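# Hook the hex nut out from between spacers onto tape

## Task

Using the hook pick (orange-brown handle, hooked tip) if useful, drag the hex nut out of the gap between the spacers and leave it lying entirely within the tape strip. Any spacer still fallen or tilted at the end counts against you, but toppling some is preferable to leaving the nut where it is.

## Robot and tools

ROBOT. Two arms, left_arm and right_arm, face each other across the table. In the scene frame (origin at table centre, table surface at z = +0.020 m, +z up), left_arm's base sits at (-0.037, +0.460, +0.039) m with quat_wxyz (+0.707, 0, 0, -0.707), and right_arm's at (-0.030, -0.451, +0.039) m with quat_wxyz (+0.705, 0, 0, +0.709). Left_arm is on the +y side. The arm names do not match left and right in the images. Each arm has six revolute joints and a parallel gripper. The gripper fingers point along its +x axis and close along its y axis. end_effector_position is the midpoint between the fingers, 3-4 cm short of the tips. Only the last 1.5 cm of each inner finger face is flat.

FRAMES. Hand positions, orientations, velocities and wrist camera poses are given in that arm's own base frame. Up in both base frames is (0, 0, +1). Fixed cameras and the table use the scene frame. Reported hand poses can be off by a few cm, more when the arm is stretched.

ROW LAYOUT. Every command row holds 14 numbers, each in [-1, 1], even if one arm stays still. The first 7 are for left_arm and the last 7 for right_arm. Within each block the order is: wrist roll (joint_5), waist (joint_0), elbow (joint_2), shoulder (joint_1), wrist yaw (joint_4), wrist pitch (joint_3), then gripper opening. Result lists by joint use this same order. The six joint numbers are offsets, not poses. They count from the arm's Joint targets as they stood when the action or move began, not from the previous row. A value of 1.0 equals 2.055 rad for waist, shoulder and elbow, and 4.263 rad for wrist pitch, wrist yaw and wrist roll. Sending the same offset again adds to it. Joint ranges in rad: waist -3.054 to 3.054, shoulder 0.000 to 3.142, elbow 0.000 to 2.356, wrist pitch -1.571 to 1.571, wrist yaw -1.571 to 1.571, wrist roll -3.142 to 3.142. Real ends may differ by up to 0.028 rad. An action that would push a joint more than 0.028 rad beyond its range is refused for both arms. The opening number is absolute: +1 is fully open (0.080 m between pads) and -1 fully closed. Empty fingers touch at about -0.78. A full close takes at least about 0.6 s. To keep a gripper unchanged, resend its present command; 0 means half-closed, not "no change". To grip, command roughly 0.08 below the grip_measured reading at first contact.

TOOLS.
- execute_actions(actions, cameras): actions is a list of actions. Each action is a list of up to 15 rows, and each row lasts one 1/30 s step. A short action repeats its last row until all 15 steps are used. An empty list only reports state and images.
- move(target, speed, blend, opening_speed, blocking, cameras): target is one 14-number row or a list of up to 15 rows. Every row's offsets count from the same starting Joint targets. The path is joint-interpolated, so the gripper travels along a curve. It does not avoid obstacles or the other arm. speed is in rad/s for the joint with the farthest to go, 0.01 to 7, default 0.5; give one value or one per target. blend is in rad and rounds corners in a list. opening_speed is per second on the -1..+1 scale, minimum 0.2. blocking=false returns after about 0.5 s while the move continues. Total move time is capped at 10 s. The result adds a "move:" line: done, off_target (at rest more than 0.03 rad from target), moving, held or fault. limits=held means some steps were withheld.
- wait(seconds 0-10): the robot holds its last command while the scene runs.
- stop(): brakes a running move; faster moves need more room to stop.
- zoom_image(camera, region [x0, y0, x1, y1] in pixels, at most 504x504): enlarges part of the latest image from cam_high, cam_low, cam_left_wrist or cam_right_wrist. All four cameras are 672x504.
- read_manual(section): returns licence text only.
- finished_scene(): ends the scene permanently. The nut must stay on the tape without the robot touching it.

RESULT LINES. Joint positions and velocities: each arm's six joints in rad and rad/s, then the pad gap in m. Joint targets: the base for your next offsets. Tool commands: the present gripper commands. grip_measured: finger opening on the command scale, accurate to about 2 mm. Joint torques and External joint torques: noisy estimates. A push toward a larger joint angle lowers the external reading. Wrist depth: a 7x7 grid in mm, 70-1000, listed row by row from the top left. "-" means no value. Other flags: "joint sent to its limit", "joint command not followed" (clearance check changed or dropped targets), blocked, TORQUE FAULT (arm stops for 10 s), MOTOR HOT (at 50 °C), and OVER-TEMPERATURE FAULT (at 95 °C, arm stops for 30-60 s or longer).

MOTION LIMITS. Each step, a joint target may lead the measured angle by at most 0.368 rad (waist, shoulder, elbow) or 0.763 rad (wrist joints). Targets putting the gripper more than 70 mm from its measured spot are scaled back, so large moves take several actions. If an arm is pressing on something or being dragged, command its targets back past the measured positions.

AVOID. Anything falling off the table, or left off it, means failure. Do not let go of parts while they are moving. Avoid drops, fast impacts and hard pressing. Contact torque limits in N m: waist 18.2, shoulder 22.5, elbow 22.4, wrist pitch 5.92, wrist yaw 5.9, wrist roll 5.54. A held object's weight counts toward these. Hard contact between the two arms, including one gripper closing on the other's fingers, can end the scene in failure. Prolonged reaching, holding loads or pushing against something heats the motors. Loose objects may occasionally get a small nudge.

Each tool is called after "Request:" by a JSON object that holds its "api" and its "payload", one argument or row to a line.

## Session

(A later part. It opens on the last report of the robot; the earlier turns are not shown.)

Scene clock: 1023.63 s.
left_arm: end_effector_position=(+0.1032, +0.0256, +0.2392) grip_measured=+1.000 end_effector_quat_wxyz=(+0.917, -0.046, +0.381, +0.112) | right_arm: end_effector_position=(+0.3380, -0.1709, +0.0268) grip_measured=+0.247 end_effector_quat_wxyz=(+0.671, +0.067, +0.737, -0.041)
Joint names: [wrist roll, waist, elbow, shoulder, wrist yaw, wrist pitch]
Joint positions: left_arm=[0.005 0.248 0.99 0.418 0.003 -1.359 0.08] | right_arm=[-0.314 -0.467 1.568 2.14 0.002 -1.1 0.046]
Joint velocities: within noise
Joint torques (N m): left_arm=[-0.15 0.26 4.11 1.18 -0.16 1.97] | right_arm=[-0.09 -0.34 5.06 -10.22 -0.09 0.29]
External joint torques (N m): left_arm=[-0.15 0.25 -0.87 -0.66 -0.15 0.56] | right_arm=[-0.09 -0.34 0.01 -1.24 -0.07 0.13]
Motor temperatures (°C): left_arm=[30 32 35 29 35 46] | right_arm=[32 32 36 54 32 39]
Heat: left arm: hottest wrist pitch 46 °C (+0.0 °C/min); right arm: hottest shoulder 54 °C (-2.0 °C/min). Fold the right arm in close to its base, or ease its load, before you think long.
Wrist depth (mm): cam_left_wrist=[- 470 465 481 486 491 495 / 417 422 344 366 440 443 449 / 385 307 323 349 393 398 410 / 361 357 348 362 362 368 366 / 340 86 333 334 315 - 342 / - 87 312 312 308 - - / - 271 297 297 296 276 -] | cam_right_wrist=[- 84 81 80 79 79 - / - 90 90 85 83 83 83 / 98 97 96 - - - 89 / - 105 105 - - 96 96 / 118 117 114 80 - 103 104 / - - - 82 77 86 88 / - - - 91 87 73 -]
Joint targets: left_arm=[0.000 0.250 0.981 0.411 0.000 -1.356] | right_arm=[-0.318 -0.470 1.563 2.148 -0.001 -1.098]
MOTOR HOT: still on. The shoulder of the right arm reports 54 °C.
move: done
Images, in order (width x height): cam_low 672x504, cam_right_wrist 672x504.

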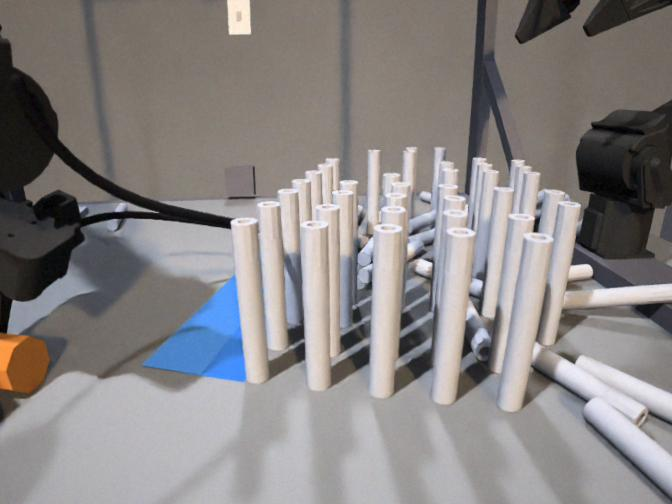

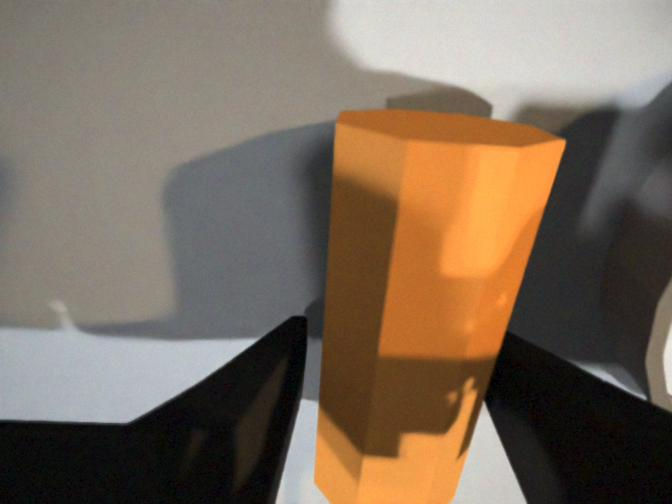

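Request:
{"api": "move", "payload": {
  "target": [
    [0,0,0,0,0,0,1.0,0,0,0,0,0,0,0.5],
    [0,0,0,0,0,0,1.0,0,0,0.13796,-0.03168,0,-0.08177,0.5]
  ],
  "speed": [0.1,0.35],
  "opening_speed": 0.6
}}

Scene clock: 1032.03 s.
left_arm: end_effector_position=(+0.1032, +0.0256, +0.2392) grip_measured=+1.000 end_effector_quat_wxyz=(+0.917, -0.046, +0.381, +0.112) | right_arm: end_effector_position=(+0.3353, -0.1696, +0.1106) grip_measured=+0.498 end_effector_quat_wxyz=(+0.660, +0.071, +0.747, -0.037)
Joint names: [wrist roll, waist, elbow, shoulder, wrist yaw, wrist pitch]
Joint positions: left_arm=[0.005 0.248 0.99 0.418 0.003 -1.359 0.08] | right_arm=[-0.314 -0.467 1.836 2.096 0.002 -1.443 0.057]
Joint velocities: within noise
Joint torques (N m): left_arm=[-0.16 0.29 4.13 1.18 -0.16 1.98] | right_arm=[-0.1 -0.2 7.43 -12.98 -0.08 -0.1]
External joint torques (N m): left_arm=[-0.17 0.29 -0.86 -0.64 -0.17 0.58] | right_arm=[-0.09 -0.22 2.18 -4.06 -0.06 -0.21]
Motor temperatures (°C): left_arm=[30 32 35 29 35 46] | right_arm=[32 32 36 54 32 38]
Heat: left arm: hottest wrist pitch 46 °C (+0.0 °C/min); right arm: hottest shoulder 54 °C (-2.0 °C/min). Fold the right arm in close to its base, or ease its load, before you think long.
Wrist depth (mm): cam_left_wrist=[- 472 467 483 487 492 495 / 419 420 344 370 441 444 447 / 386 308 324 349 391 399 410 / 362 356 349 362 361 369 366 / 340 86 334 334 315 - 342 / - 87 313 314 308 - - / - 271 295 298 296 275 -] | cam_right_wrist=[160 158 154 150 149 146 142 / 174 170 168 162 137 157 154 / 189 186 183 173 146 168 166 / 208 204 201 189 184 184 178 / 232 224 211 216 212 200 203 / 253 - 101 241 235 90 80 / - - 271 272 266 82 74]
Joint targets: left_arm=[0.000 0.250 0.981 0.411 0.000 -1.356] | right_arm=[-0.318 -0.470 1.846 2.082 -0.001 -1.446]
MOTOR HOT: still on. The shoulder of the right arm reports 54 °C.
move: done

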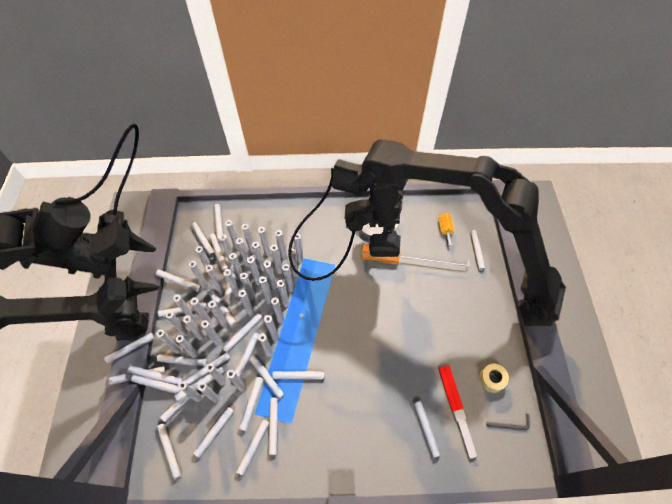

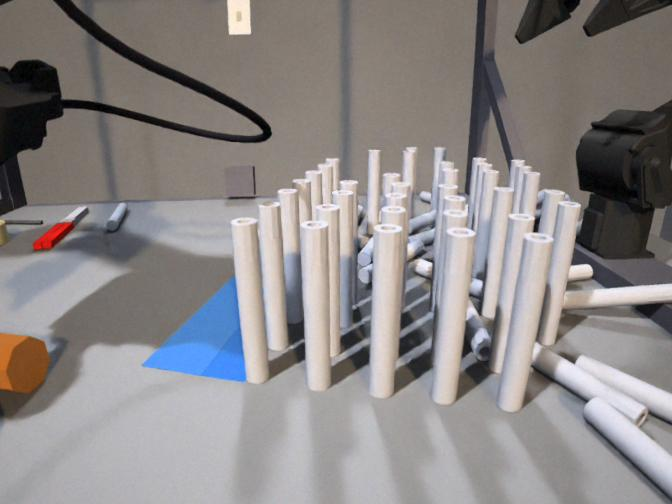

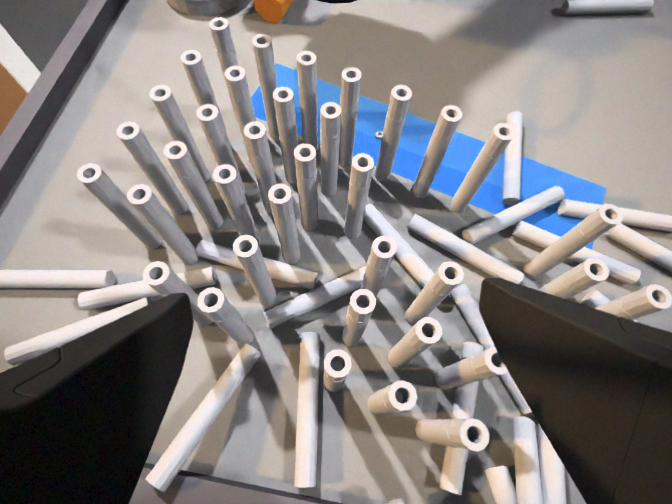

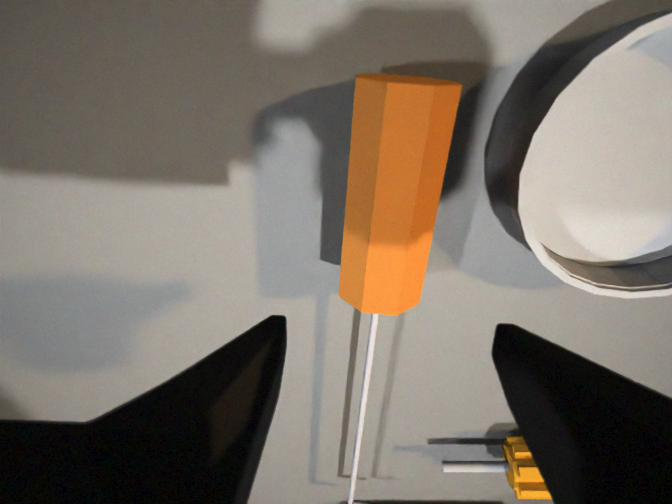

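Request:
{"api": "zoom_image", "payload": {
  "camera": "cam_high",
  "region": [100, 320, 260, 490]
}}

Request:
{"api": "zoom_image", "payload": {
  "camera": "cam_high",
  "region": [220, 320, 380, 490]
}}

Request:
{"api": "zoom_image", "payload": {
  "camera": "cam_high",
  "region": [140, 190, 320, 340]
}}

Scaled by 2.965 from the camera's 672x504 image, which has a finer 960x720 frame.

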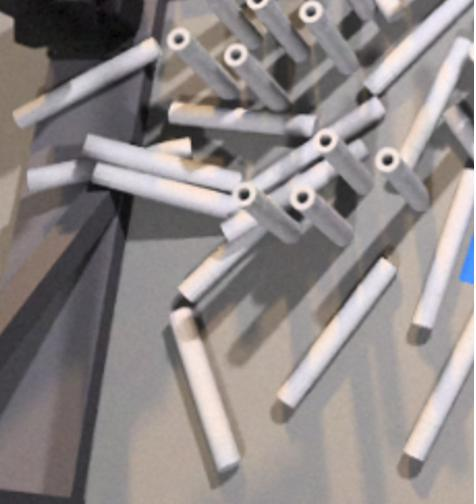

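Scaled by 2.965 from the camera's 672x504 image, which has a finer 960x720 frame.

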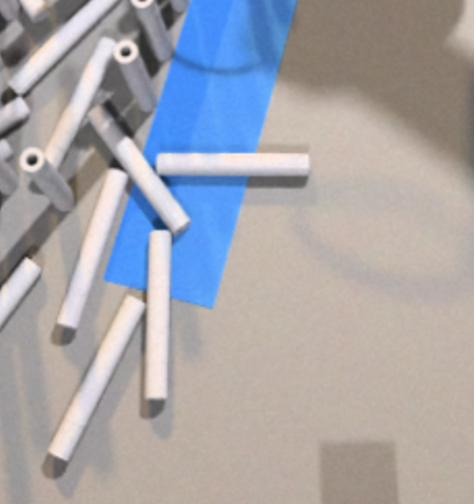

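Scaled by 2.800 from the camera's 672x504 image, which has a finer 960x720 frame.

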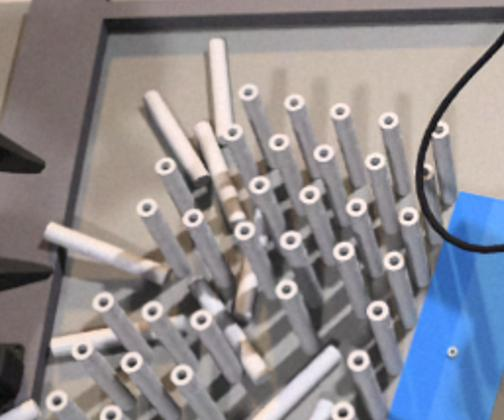

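Request:
{"api": "move", "payload": {
  "target": [-0.06099,-0.26881,0.40058,0.79509,0,0.00608,0.1,0.0746,0,-0.2657,-0.5265,0,0.03425,0.5],
  "speed": 1.0,
  "cameras": ["cam_high","cam_left_wrist"]
}}

Scene clock: 1208.73 s.
left_arm: end_effector_position=(+0.3718, -0.1167, +0.1201) grip_measured=+0.103 end_effector_quat_wxyz=(+0.705, +0.017, +0.709, -0.018) | right_arm: end_effector_position=(+0.1890, -0.0958, +0.2720) grip_measured=+0.498 end_effector_quat_wxyz=(+0.853, +0.109, +0.469, -0.203)
Joint names: [wrist roll, waist, elbow, shoulder, wrist yaw, wrist pitch]
Joint positions: left_arm=[-0.254 -0.303 1.791 2.036 0.003 -1.33 0.04] | right_arm=[-0.005 -0.467 1.306 1.006 0.002 -1.305 0.057]
Joint velocities: within noise
Joint torques (N m): left_arm=[-0.19 0.11 7.39 -7.69 -0.17 0.54] | right_arm=[0.17 -0.22 5.64 -2.95 -0.07 1.48]
External joint torques (N m): left_arm=[-0.19 0.14 1.8 1.22 -0.16 0.2] | right_arm=[0.17 -0.22 0.13 -1.34 -0.07 0.34]
Motor temperatures (°C): left_arm=[30 32 35 29 34 47] | right_arm=[32 32 37 65 32 36]
Heat: left arm: hottest wrist pitch 47 °C (+0.0 °C/min); right arm: hottest shoulder 65 °C (+0.0 °C/min). Fold the right arm in close to its base, or ease its load, before you think long.
Wrist depth (mm): cam_left_wrist=[161 163 165 166 170 172 173 / 172 173 175 177 180 183 185 / 183 184 189 185 194 196 200 / 197 199 203 200 203 205 212 / 206 209 214 212 - 214 227 / - - 223 236 81 - - / - - 255 243 171 - -] | cam_right_wrist=[410 416 416 422 419 - - / 403 401 402 400 396 398 - / 383 385 388 381 383 387 - / 372 372 371 371 370 372 365 / 357 360 361 358 360 335 355 / 348 - 101 347 345 90 80 / - - 330 334 330 81 74]
Joint targets: left_arm=[-0.260 -0.303 1.804 2.045 0.000 -1.330] | right_arm=[0.000 -0.470 1.300 1.000 -0.001 -1.301]
MOTOR HOT: still on. The shoulder of the right arm reports 65 °C.
move: done
Images, in order (width x height): cam_high 672x504, cam_left_wrist 672x504.

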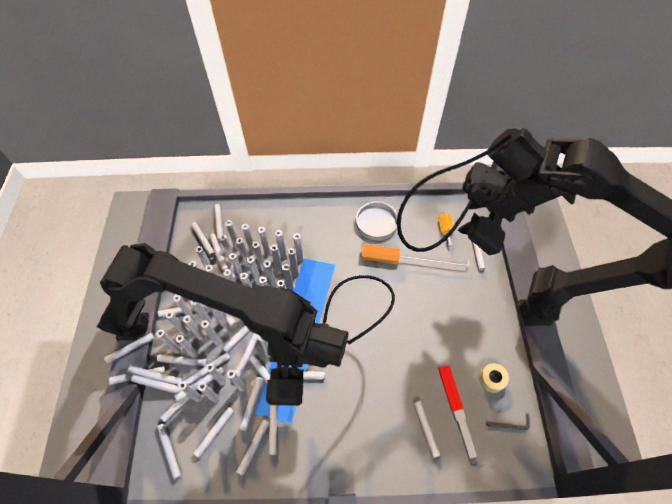

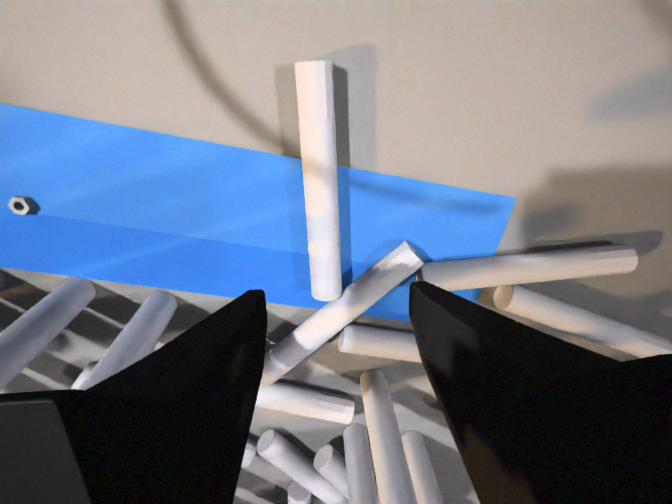

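Request:
{"api": "move", "payload": {
  "target": [
    [-0.00469,0.00876,-0.10365,0.02185,0,0.06054,0.25,0,0,0,0,0,0,0.5],
    [-0.00469,0.00876,-0.13737,0.03917,0,0.08515,0.25,0,0,0,0,0,0,0.5]
  ],
  "speed": [0.4,0.12],
  "cameras": ["cam_high","cam_left_wrist"]
}}

Scene clock: 1231.03 s.
left_arm: end_effector_position=(+0.3821, -0.1130, +0.0274) grip_measured=+0.247 end_effector_quat_wxyz=(+0.714, +0.001, +0.700, -0.007) | right_arm: end_effector_position=(+0.1891, -0.0958, +0.2721) grip_measured=+0.498 end_effector_quat_wxyz=(+0.853, +0.109, +0.469, -0.203)
Joint names: [wrist roll, waist, elbow, shoulder, wrist yaw, wrist pitch]
Joint positions: left_arm=[-0.275 -0.286 1.531 2.112 0.003 -0.969 0.046] | right_arm=[-0.005 -0.467 1.306 1.006 0.002 -1.305 0.057]
Joint velocities: within noise
Joint torques (N m): left_arm=[-0.2 0.23 4.35 -7.39 -0.16 0.73] | right_arm=[0.17 -0.21 5.67 -2.94 -0.07 1.48]
External joint torques (N m): left_arm=[-0.2 0.21 -0.99 1.76 -0.14 0.35] | right_arm=[0.17 -0.23 0.17 -1.36 -0.06 0.33]
Motor temperatures (°C): left_arm=[30 32 36 35 34 45] | right_arm=[32 32 37 54 32 39]
Heat: left arm: hottest wrist pitch 45 °C (-2.0 °C/min); right arm: hottest shoulder 54 °C (-11.2 °C/min). Fold the right arm in close to its base, or ease its load, before you think long.
Wrist depth (mm): cam_left_wrist=[- 84 84 86 88 89 91 / - 89 91 - 93 95 97 / - 96 96 87 101 101 104 / 100 100 103 92 108 109 112 / 108 108 110 102 112 - 118 / - - 117 108 122 - - / - - 132 120 119 - -] | cam_right_wrist=[330 417 415 424 418 - - / 402 403 403 404 397 395 - / 385 389 384 381 382 384 - / 372 373 372 373 373 373 365 / 359 358 361 357 357 338 354 / 349 - 101 345 345 90 80 / - - 332 332 331 81 74]
Joint targets: left_arm=[-0.280 -0.284 1.522 2.125 0.000 -0.967] | right_arm=[0.000 -0.470 1.300 1.000 -0.001 -1.300]
MOTOR HOT: still on. The shoulder of the right arm reports 54 °C.
move: done
Images, in order (width x height): cam_high 672x504, cam_left_wrist 672x504.

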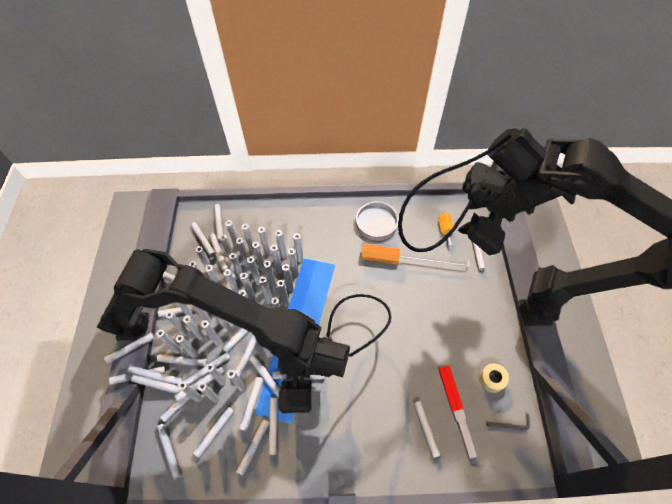

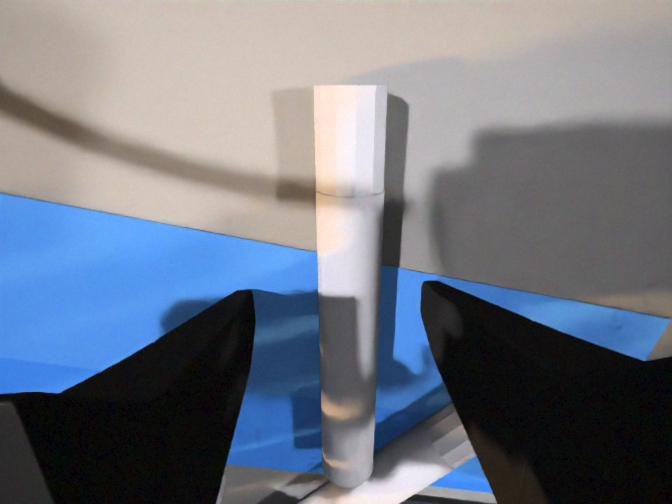

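Request:
{"api": "zoom_image", "payload": {
  "camera": "cam_left_wrist",
  "region": [200, 240, 480, 450]
}}

Scaled by 1.800 from the camera's 672x504 image, which has a finer 960x720 frame.

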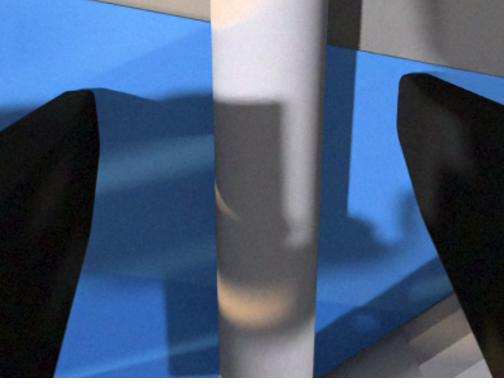

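Request:
{"api": "move", "payload": {
  "target": [
    [0,0,-0.00401,0.00267,0,0.00322,0.25,0,0,0,0,0,0,0.5],
    [0,0,-0.00401,0.00267,0,0.00322,-0.5,0,0,0,0,0,0,0.5]
  ],
  "speed": 0.1,
  "opening_speed": 0.8,
  "cameras": ["cam_left_wrist"]
}}

Scene clock: 1243.43 s.
left_arm: end_effector_position=(+0.3834, -0.1111, +0.0254) grip_measured=-0.476 end_effector_quat_wxyz=(+0.716, +0.001, +0.698, -0.004) | right_arm: end_effector_position=(+0.1891, -0.0958, +0.2721) grip_measured=+0.498 end_effector_quat_wxyz=(+0.853, +0.109, +0.469, -0.203)
Joint names: [wrist roll, waist, elbow, shoulder, wrist yaw, wrist pitch]
Joint positions: left_arm=[-0.275 -0.283 1.525 2.113 -0.002 -0.956 0.014] | right_arm=[-0.005 -0.467 1.306 1.006 0.002 -1.305 0.057]
Joint velocities: within noise
Joint torques (N m): left_arm=[-0.16 -0.11 4.19 -7.08 0.03 0.8] | right_arm=[0.17 -0.24 5.69 -2.95 -0.07 1.47]
External joint torques (N m): left_arm=[-0.16 -0.05 -1.19 2.14 0.04 0.41] | right_arm=[0.17 -0.24 0.16 -1.31 -0.07 0.33]
Motor temperatures (°C): left_arm=[30 32 35 37 34 44] | right_arm=[32 32 37 51 32 40]
Heat: left arm: hottest wrist pitch 44 °C (-3.0 °C/min); right arm: hottest shoulder 51 °C (-15.1 °C/min). Fold the right arm in close to its base, or ease its load, before you think long.
Wrist depth (mm): cam_left_wrist=[- 84 84 85 87 88 90 / - 89 90 79 92 94 96 / - 95 95 85 100 99 102 / 100 99 102 91 106 107 110 / 107 108 108 94 110 115 117 / - - - 102 - - - / - - - 114 - - -] | cam_right_wrist=[325 417 414 423 419 - - / 402 403 398 403 398 397 - / 386 388 387 382 382 387 - / 370 372 372 371 374 370 366 / 357 358 361 359 358 335 355 / 348 - 101 344 347 90 80 / - - 330 333 332 81 74]
Joint targets: left_arm=[-0.280 -0.284 1.513 2.131 0.000 -0.953] | right_arm=[0.000 -0.470 1.300 1.000 -0.001 -1.300]
MOTOR HOT: still on. The shoulder of the right arm reports 51 °C.
move: done
Images, in order (width x height): cam_left_wrist 672x504.

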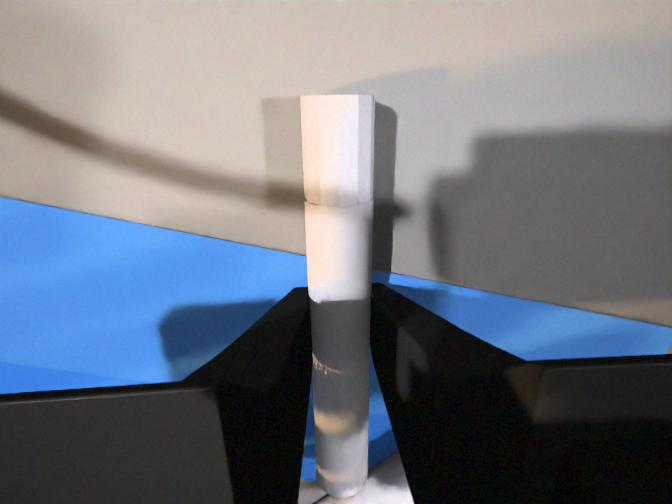

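Request:
{"api": "move", "payload": {
  "target": [
    [0,0,0.08754,-0.00701,0,-0.04553,-0.5,0,0,0,0,0,0,0.5],
    [0.06568,0.05547,0.32287,0.13946,0,-0.08837,-0.5,0,0,0,0,0,0,0.5],
    [0.06568,0.05547,0.27002,0.14448,0,-0.06047,-0.5,0,0,0,0,0,0,0.5]
  ],
  "speed": [0.25,0.5,0.2],
  "blend": [0.05,0.03,0],
  "cameras": ["cam_high","cam_left_wrist","cam_low"]
}}

Scene clock: 1280.77 s.
left_arm: end_effector_position=(+0.4661, -0.0797, +0.0362) grip_measured=-0.476 end_effector_quat_wxyz=(+0.712, +0.058, +0.697, -0.058) | right_arm: end_effector_position=(+0.1891, -0.0958, +0.2721) grip_measured=+0.498 end_effector_quat_wxyz=(+0.853, +0.109, +0.469, -0.203)
Joint names: [wrist roll, waist, elbow, shoulder, wrist yaw, wrist pitch]
Joint positions: left_arm=[-0.006 -0.17 2.078 2.415 -0.002 -1.213 0.014] | right_arm=[-0.005 -0.467 1.306 1.006 0.002 -1.305 0.057]
Joint velocities: within noise
Joint torques (N m): left_arm=[0.2 -0.02 4.73 -9.57 0.01 0.7] | right_arm=[0.17 -0.21 5.67 -2.95 -0.07 1.48]
External joint torques (N m): left_arm=[0.2 -0.11 -0.91 1.67 0.02 0.32] | right_arm=[0.17 -0.22 0.13 -1.36 -0.07 0.31]
Motor temperatures (°C): left_arm=[30 32 35 38 34 44] | right_arm=[32 32 37 46 32 41]
Heat: left arm: hottest wrist pitch 44 °C (-2.0 °C/min); right arm: hottest shoulder 46 °C (-12.0 °C/min).
Wrist depth (mm): cam_left_wrist=[- 87 88 90 91 - 94 / - 93 95 93 97 100 101 / 99 100 101 84 105 105 108 / 106 107 108 92 113 114 116 / - 115 114 94 118 121 125 / - - - 102 - - - / - - - 113 - - -] | cam_right_wrist=[413 415 415 418 420 - - / 290 397 407 403 396 401 - / 364 384 391 380 381 386 - / 373 372 372 372 373 370 365 / 357 361 360 358 358 335 355 / 348 - 101 347 344 90 80 / - - 331 333 329 81 74]
Joint targets: left_arm=[0.000 -0.170 2.069 2.428 0.000 -1.211] | right_arm=[0.000 -0.470 1.300 1.000 -0.001 -1.300]
MOTOR HOT: cleared for the motors of the right arm.
move: done
Images, in order (width x height): cam_high 672x504, cam_low 672x504, cam_left_wrist 672x504.

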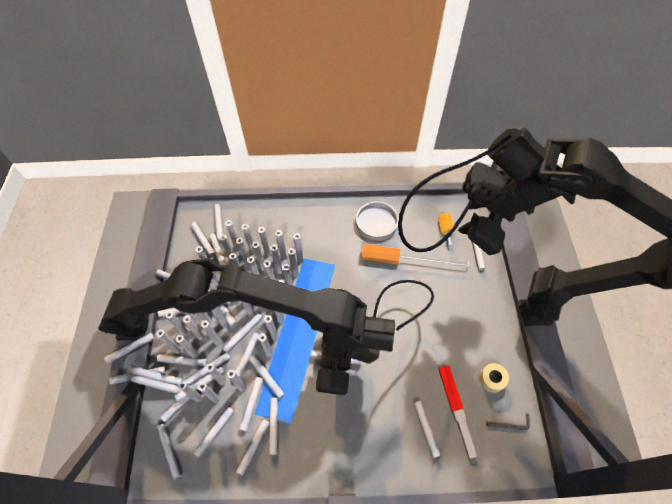

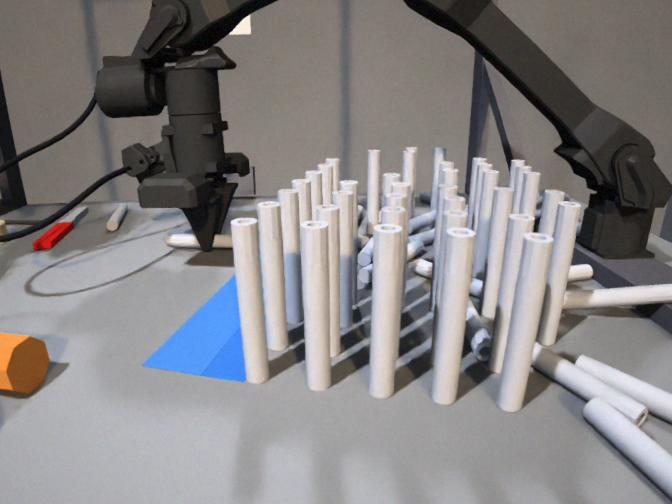

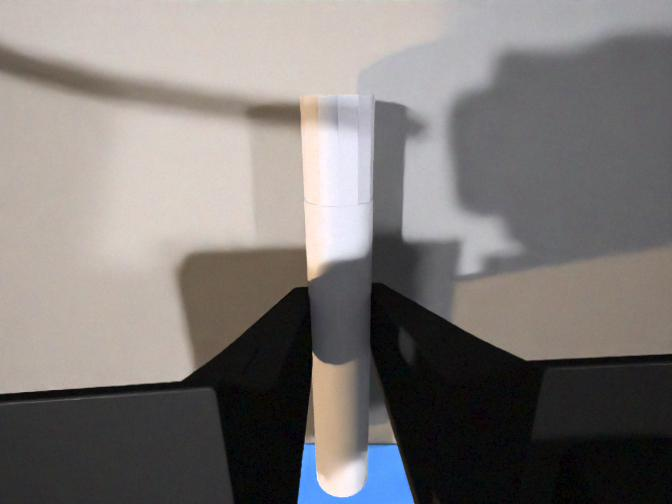

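Request:
{"api": "move", "payload": {
  "target": [
    [0,0,-0.01395,0.00332,0,0.00813,-0.47,0,0,0,0,0,0,0.5],
    [0,0,-0.00496,-0.01238,0,-0.00376,-0.47,0,0,0,0,0,0,0.5],
    [0,0,-0.01807,-0.03437,0,-0.00804,-0.47,0,0,0,0,0,0,0.5],
    [0,0,-0.04457,-0.06195,0,-0.00856,-0.47,0,0,0,0,0,0,0.5],
    [0,0,-0.08243,-0.09331,0,-0.00543,-0.47,0,0,0,0,0,0,0.5],
    [0,0,-0.12715,-0.12548,0,0.00061,-0.47,0,0,0,0,0,0,0.5],
    [0,0,-0.17539,-0.15602,0,0.00915,-0.47,0,0,0,0,0,0,0.5]
  ],
  "speed": 0.15,
  "blend": [0,0.01,0.01,0.01,0.01,0.01,0],
  "cameras": ["cam_high","cam_left_wrist","cam_low"]
}}

Scene clock: 1295.43 s.
left_arm: end_effector_position=(+0.3994, -0.0683, +0.0659) grip_measured=-0.464 end_effector_quat_wxyz=(+0.699, +0.059, +0.710, -0.057) | right_arm: end_effector_position=(+0.1891, -0.0958, +0.2721) grip_measured=+0.498 end_effector_quat_wxyz=(+0.853, +0.109, +0.469, -0.203)
Joint names: [wrist roll, waist, elbow, shoulder, wrist yaw, wrist pitch]
Joint positions: left_arm=[-0.005 -0.17 1.718 2.13 -0.002 -1.174 0.014] | right_arm=[-0.005 -0.467 1.306 1.006 0.002 -1.305 0.057]
Joint velocities: within noise
Joint torques (N m): left_arm=[0.19 0.01 4.55 -11.38 0.02 0.66] | right_arm=[0.17 -0.22 5.67 -2.94 -0.08 1.48]
External joint torques (N m): left_arm=[0.19 -0.04 -0.95 -1.9 0.02 0.35] | right_arm=[0.16 -0.21 0.17 -1.32 -0.08 0.35]
Motor temperatures (°C): left_arm=[30 32 35 42 34 43] | right_arm=[32 32 37 44 32 41]
Heat: left arm: hottest wrist pitch 43 °C (-2.0 °C/min); right arm: hottest shoulder 44 °C (-9.1 °C/min).
Wrist depth (mm): cam_left_wrist=[114 115 116 118 119 120 122 / 121 122 124 122 128 129 132 / 132 132 135 85 138 140 141 / 139 141 145 90 148 151 153 / 151 153 151 95 156 161 162 / - - - 102 - - - / - - - 113 - - -] | cam_right_wrist=[283 419 415 420 419 - - / 398 399 403 403 393 393 - / 388 389 386 379 385 387 - / 372 370 371 371 371 370 365 / 360 359 360 358 356 336 357 / 347 - 101 346 344 90 80 / - - 331 333 329 82 74]
Joint targets: left_arm=[0.001 -0.170 1.708 2.107 0.000 -1.172] | right_arm=[0.000 -0.470 1.300 1.000 -0.001 -1.300]
move: done
Images, in order (width x height): cam_high 672x504, cam_low 672x504, cam_left_wrist 672x504.

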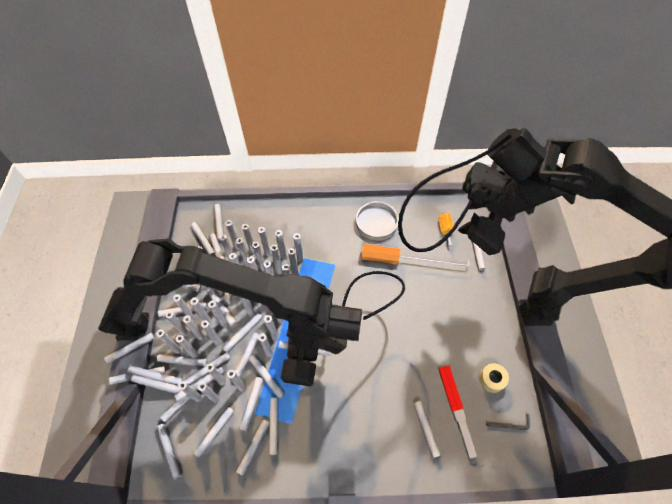

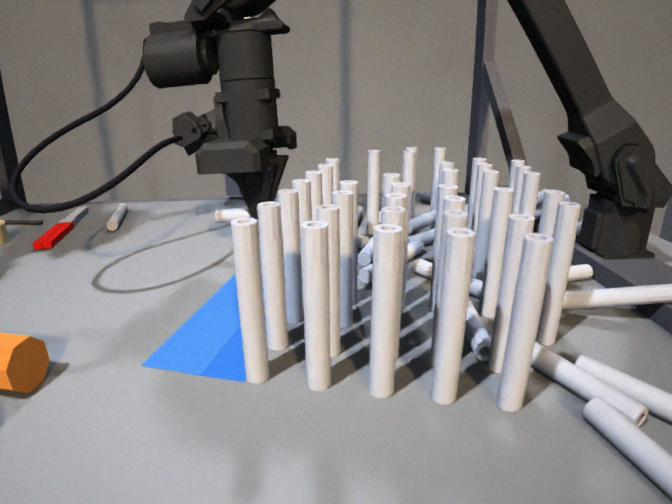

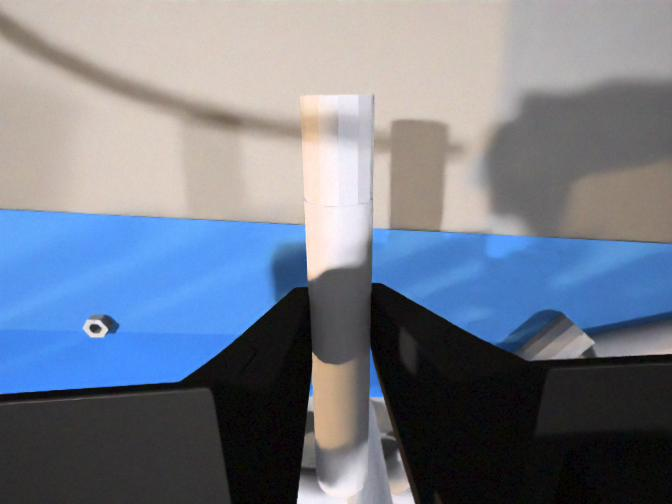

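Request:
{"api": "move", "payload": {
  "target": [
    [0,0,0.22798,0.15114,0,-0.03699,-0.5,0,0,0,0,0,0,0.5],
    [0,0,0.17513,0.15616,0,-0.0091,-0.5,0,0,0,0,0,0,0.5],
    [0,0,0.15406,0.16175,0,0.00375,-0.5,0,0,0,0,0,0,0.5]
  ],
  "speed": [0.4,0.25,0.1],
  "blend": [0.03,0,0],
  "cameras": ["cam_high","cam_left_wrist","cam_low"]
}}

Scene clock: 1339.83 s.
left_arm: end_effector_position=(+0.4665, -0.0798, +0.0268) grip_measured=-0.477 end_effector_quat_wxyz=(+0.714, +0.058, +0.696, -0.058) | right_arm: end_effector_position=(+0.1891, -0.0958, +0.2721) grip_measured=+0.498 end_effector_quat_wxyz=(+0.853, +0.109, +0.469, -0.203)
Joint names: [wrist roll, waist, elbow, shoulder, wrist yaw, wrist pitch]
Joint positions: left_arm=[-0.005 -0.17 2.044 2.418 -0.002 -1.172 0.014] | right_arm=[-0.005 -0.467 1.306 1.006 0.002 -1.305 0.057]
Joint velocities: within noise
Joint torques (N m): left_arm=[0.18 -0.01 3.5 -8.61 0.03 1.88] | right_arm=[0.16 -0.2 5.67 -2.93 -0.08 1.48]
External joint torques (N m): left_arm=[0.18 0.07 -2.16 2.64 0.03 1.47] | right_arm=[0.16 -0.2 0.13 -1.3 -0.08 0.33]
Motor temperatures (°C): left_arm=[30 31 34 51 34 43] | right_arm=[31 32 36 42 32 42]
Heat: left arm: hottest shoulder 51 °C (+13.0 °C/min); right arm: hottest shoulder 42 °C (-4.0 °C/min). Fold the left arm in close to its base, or ease its load, before you think long.
Wrist depth (mm): cam_left_wrist=[- 84 84 85 88 88 91 / - 89 90 79 92 94 96 / - 95 95 85 100 100 102 / - 101 103 91 107 107 111 / 107 109 108 94 111 117 118 / - - - 102 - - - / - - - 114 - - -] | cam_right_wrist=[414 415 417 422 416 - - / 299 400 403 404 397 398 - / 365 389 389 381 384 389 - / 371 373 373 372 372 370 367 / 356 358 362 360 359 334 354 / 349 - 101 344 347 90 80 / - - 332 334 332 82 74]
Joint targets: left_arm=[0.000 -0.170 2.025 2.439 0.000 -1.156] | right_arm=[0.000 -0.470 1.300 1.000 -0.001 -1.300]
MOTOR HOT: the shoulder of the left arm reports 51 °C; the controller stops that arm at 95 °C. To cool a motor, set the load down, stop pushing, or move to a pose that needs little force.
move: done
Images, in order (width x height): cam_high 672x504, cam_low 672x504, cam_left_wrist 672x504.

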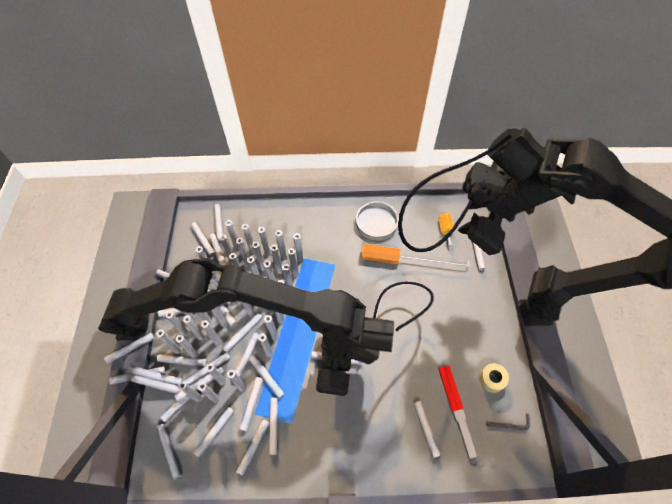

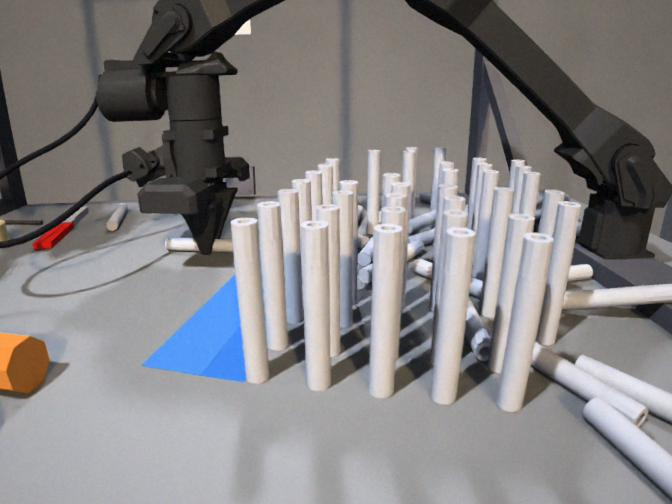

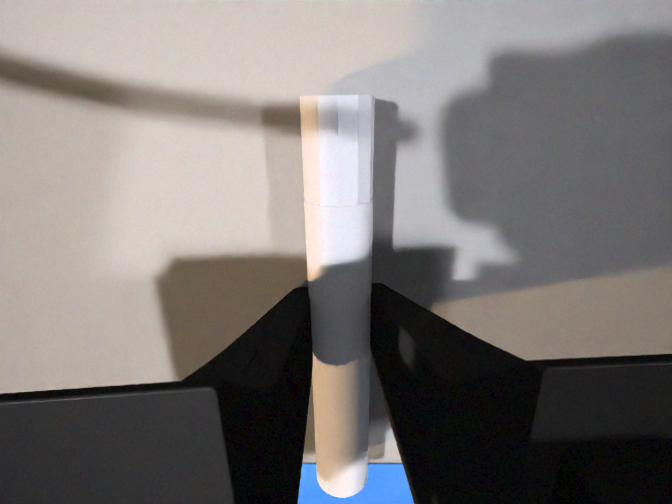

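Request:
{"api": "move", "payload": {
  "target": [
    [0,0,0,0,0,0,-0.1,0,0,0,0,0,0,0.5],
    [0,0,0.07372,-0.01041,0,-0.04075,-0.1,0,0,0,0,0,0,0.5],
    [0,0,-0.01908,-0.17148,0,-0.07366,-0.1,0,0,0,0,0,0,0.5]
  ],
  "speed": [0.1,0.2,0.5],
  "blend": [0,0.02,0],
  "opening_speed": 0.6,
  "cameras": ["cam_high","cam_left_wrist"]
}}

Scene clock: 1347.83 s.
left_arm: end_effector_position=(+0.3968, -0.0685, +0.1468) grip_measured=-0.103 end_effector_quat_wxyz=(+0.703, +0.057, +0.706, -0.059) | right_arm: end_effector_position=(+0.1891, -0.0958, +0.2721) grip_measured=+0.498 end_effector_quat_wxyz=(+0.853, +0.109, +0.469, -0.203)
Joint names: [wrist roll, waist, elbow, shoulder, wrist yaw, wrist pitch]
Joint positions: left_arm=[-0.005 -0.17 1.995 2.101 0.003 -1.469 0.03] | right_arm=[-0.005 -0.467 1.306 1.006 0.002 -1.305 0.057]
Joint velocities: within noise
Joint torques (N m): left_arm=[0.16 -0.01 4.64 -10.43 -0.15 0.47] | right_arm=[0.16 -0.21 5.69 -2.94 -0.07 1.48]
External joint torques (N m): left_arm=[0.16 0.05 -0.88 -1.1 -0.15 0.16] | right_arm=[0.16 -0.21 0.16 -1.29 -0.07 0.34]
Motor temperatures (°C): left_arm=[30 31 34 53 34 43] | right_arm=[31 32 36 42 32 42]
Heat: left arm: hottest shoulder 53 °C (+14.0 °C/min); right arm: hottest shoulder 42 °C (-3.0 °C/min). Fold the left arm in close to its base, or ease its load, before you think long.
Wrist depth (mm): cam_left_wrist=[183 185 188 188 194 195 199 / 195 197 200 198 206 209 214 / 207 209 213 218 221 225 228 / 223 226 231 234 235 236 239 / 233 238 99 249 98 255 266 / - - 97 253 77 - - / - - 151 292 - - -] | cam_right_wrist=[413 412 413 421 420 - - / 403 399 403 405 395 398 - / 381 383 387 379 387 387 - / 374 369 372 371 372 371 367 / 361 359 360 360 359 335 354 / 349 - 101 343 344 90 80 / - - 331 334 332 82 74]
Joint targets: left_arm=[0.001 -0.170 1.985 2.087 0.000 -1.470] | right_arm=[0.000 -0.470 1.300 1.000 -0.001 -1.300]
MOTOR HOT: still on. The shoulder of the left arm reports 53 °C.
move: done
Images, in order (width x height): cam_high 672x504, cam_left_wrist 672x504.

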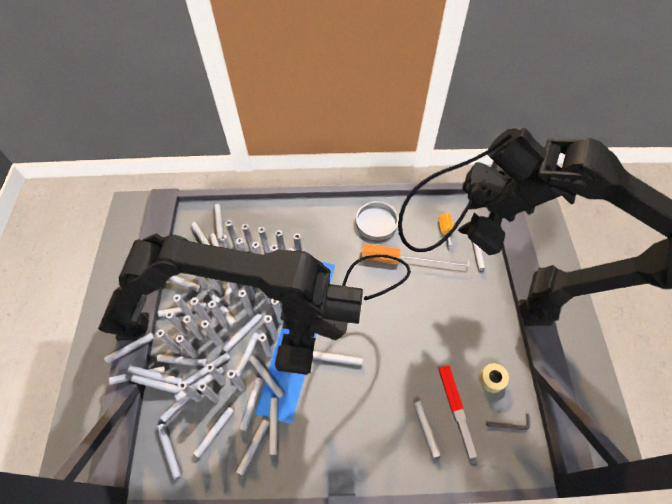

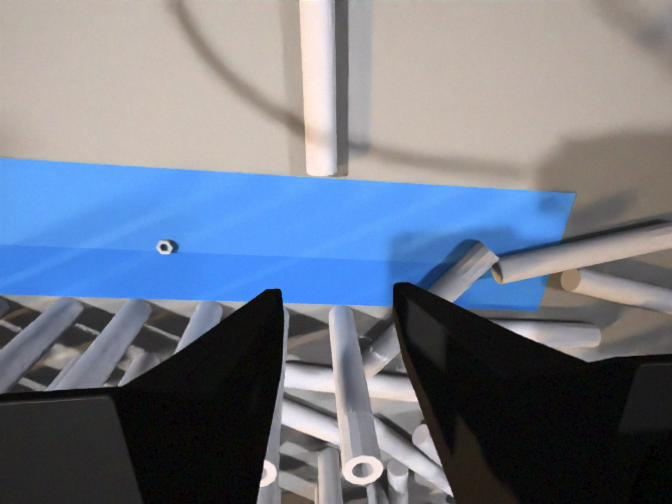

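Request:
{"api": "move", "payload": {
  "target": [0.30002,-0.30268,-0.09471,-0.02498,0,0.0339,0.05,0.08421,0.31455,0.47329,0.69962,0,-0.02479,0.22],
  "speed": 0.9
}}

Scene clock: 1380.10 s.
left_arm: end_effector_position=(+0.2756, -0.2800, +0.1152) grip_measured=+0.048 end_effector_quat_wxyz=(+0.358, +0.606, +0.366, -0.609) | right_arm: end_effector_position=(+0.4640, +0.0827, +0.0730) grip_measured=+0.222 end_effector_quat_wxyz=(+0.702, +0.062, +0.707, -0.064)
Joint names: [wrist roll, waist, elbow, shoulder, wrist yaw, wrist pitch]
Joint positions: left_arm=[1.274 -0.793 1.801 2.056 0.001 -1.327 0.037] | right_arm=[0.354 0.177 2.263 2.437 0.001 -1.404 0.045]
Joint velocities: within noise
Joint torques (N m): left_arm=[0.17 0.04 4.58 -10.73 -0.01 0.62] | right_arm=[0.16 -0.06 7.53 -13.49 -0.02 0.12]
External joint torques (N m): left_arm=[0.17 0.06 -0.98 -1.69 -0.06 0.33] | right_arm=[0.16 0.01 2.05 -2.48 -0.04 -0.22]
Motor temperatures (°C): left_arm=[30 31 35 55 34 43] | right_arm=[31 32 36 41 32 41]
Heat: left arm: hottest shoulder 55 °C (+8.1 °C/min); right arm: hottest shoulder 41 °C (-2.0 °C/min). Fold the left arm in close to its base, or ease its load, before you think long.
Wrist depth (mm): cam_left_wrist=[792 796 162 164 169 172 166 / 817 168 171 175 179 180 186 / 175 177 182 183 190 193 202 / 187 190 195 199 204 210 211 / 201 201 101 211 - 224 203 / - - 226 231 78 - - / - - - 240 238 - -] | cam_right_wrist=[122 122 121 121 121 121 121 / 132 130 129 129 126 128 128 / 139 138 138 136 136 137 137 / 149 149 148 146 147 147 147 / 160 160 157 154 156 156 158 / 173 - - 166 172 85 167 / - - - 187 187 72 -]
Joint targets: left_arm=[1.279 -0.793 1.791 2.036 0.000 -1.325] | right_arm=[0.359 0.177 2.273 2.438 0.000 -1.406]
MOTOR HOT: still on. The shoulder of the left arm reports 55 °C.
move: done

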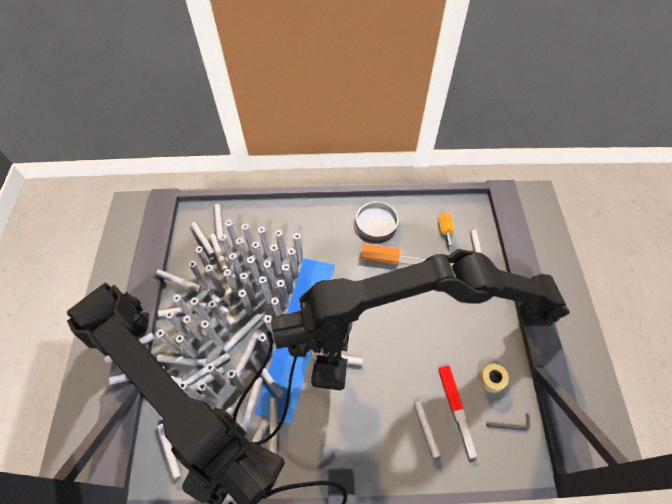

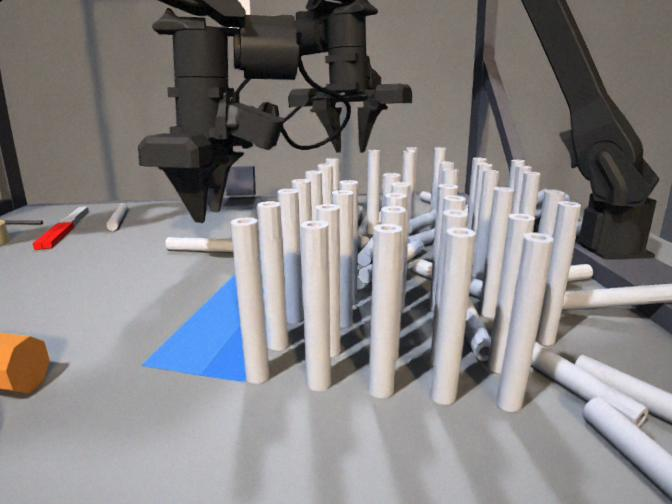

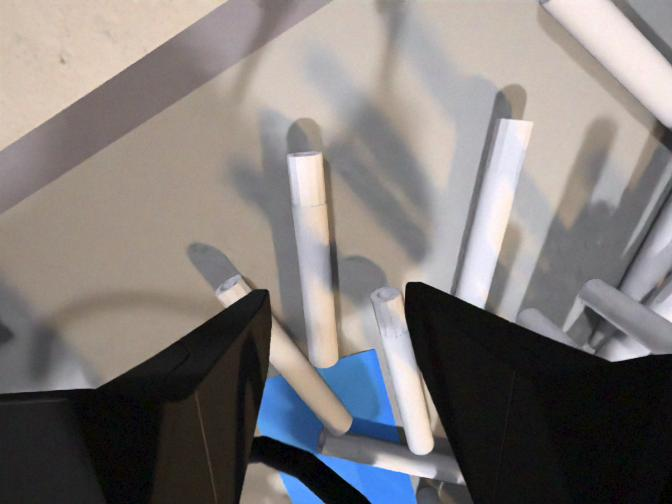

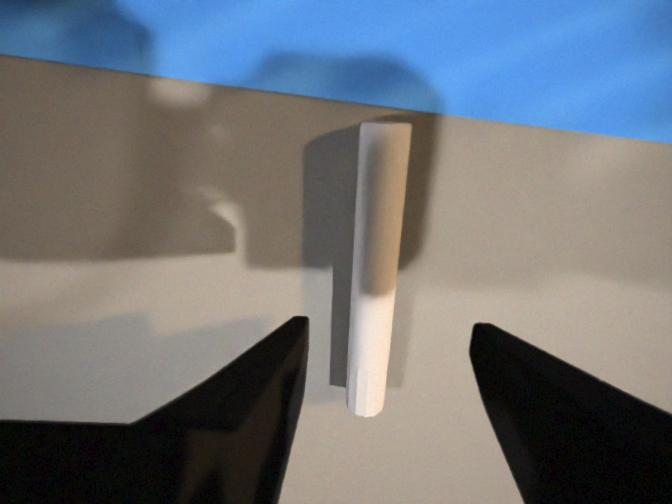

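Request:
{"api": "move", "payload": {
  "target": [
    [-0.0007,0.03124,-0.08993,0.03088,0,0.05805,0.05,0.01877,0.00827,0,0,0,0,0.22],
    [-0.0007,0.03124,-0.12574,0.04943,0,0.08425,0.05,0.01877,0.00827,-0.0842,0.00138,0,0.0413,0.22]
  ],
  "speed": [0.4,0.15],
  "cameras": ["cam_left_wrist","cam_right_wrist"]
}}

Scene clock: 1399.47 s.
left_arm: end_effector_position=(+0.2992, -0.2675, +0.0262) grip_measured=+0.048 end_effector_quat_wxyz=(+0.389, +0.598, +0.373, -0.594) | right_arm: end_effector_position=(+0.4650, +0.0893, +0.0333) grip_measured=+0.222 end_effector_quat_wxyz=(+0.704, +0.086, +0.700, -0.086)
Joint names: [wrist roll, waist, elbow, shoulder, wrist yaw, wrist pitch]
Joint positions: left_arm=[1.274 -0.729 1.543 2.123 0.001 -0.968 0.037] | right_arm=[0.434 0.19 2.106 2.437 0.001 -1.234 0.045]
Joint velocities: within noise
Joint torques (N m): left_arm=[0.05 0.1 4.18 -7.4 -0.01 0.65] | right_arm=[0.16 0.33 5.55 -13.15 -0.02 0.57]
External joint torques (N m): left_arm=[0.05 0.11 -1.23 1.95 -0.07 0.29] | right_arm=[0.16 0.33 0.08 -2.1 -0.04 0.23]
Motor temperatures (°C): left_arm=[30 31 35 57 34 42] | right_arm=[31 31 37 49 32 39]
Heat: left arm: hottest shoulder 57 °C (+6.1 °C/min); right arm: hottest shoulder 49 °C (+7.1 °C/min). Fold the left arm in close to its base, or ease its load, before you think long.
Wrist depth (mm): cam_left_wrist=[- 84 84 85 88 88 91 / - 89 90 91 91 94 96 / - 95 95 95 98 100 103 / - 101 103 102 106 107 110 / 107 107 100 108 96 115 116 / - - 105 117 86 - - / - - 130 115 130 - -] | cam_right_wrist=[- 87 87 - 86 86 86 / - 93 91 93 91 91 91 / 99 99 99 99 85 98 97 / - 106 106 105 90 105 104 / 116 115 113 111 107 111 112 / - 119 - 122 107 85 117 / - - - 133 130 76 -]
Joint targets: left_arm=[1.276 -0.728 1.532 2.137 0.000 -0.966] | right_arm=[0.439 0.194 2.100 2.441 0.000 -1.230]
MOTOR HOT: still on. The shoulder of the left arm reports 57 °C.
move: done
Images, in order (width x height): cam_left_wrist 672x504, cam_right_wrist 672x504.

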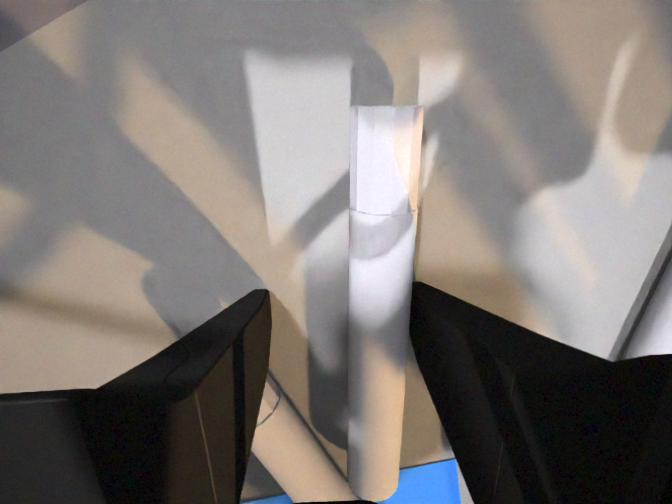

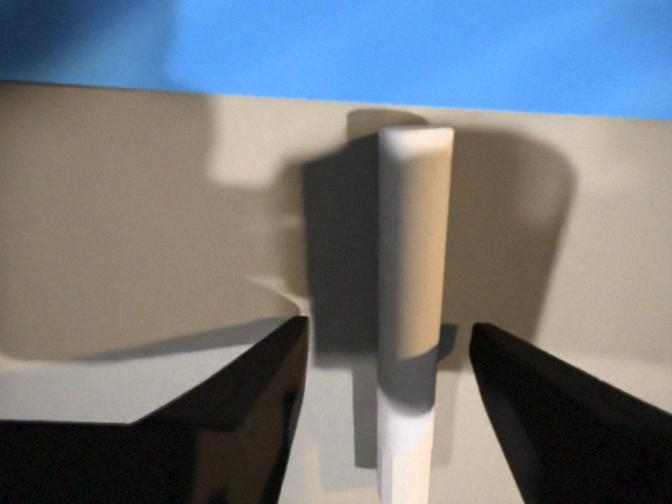

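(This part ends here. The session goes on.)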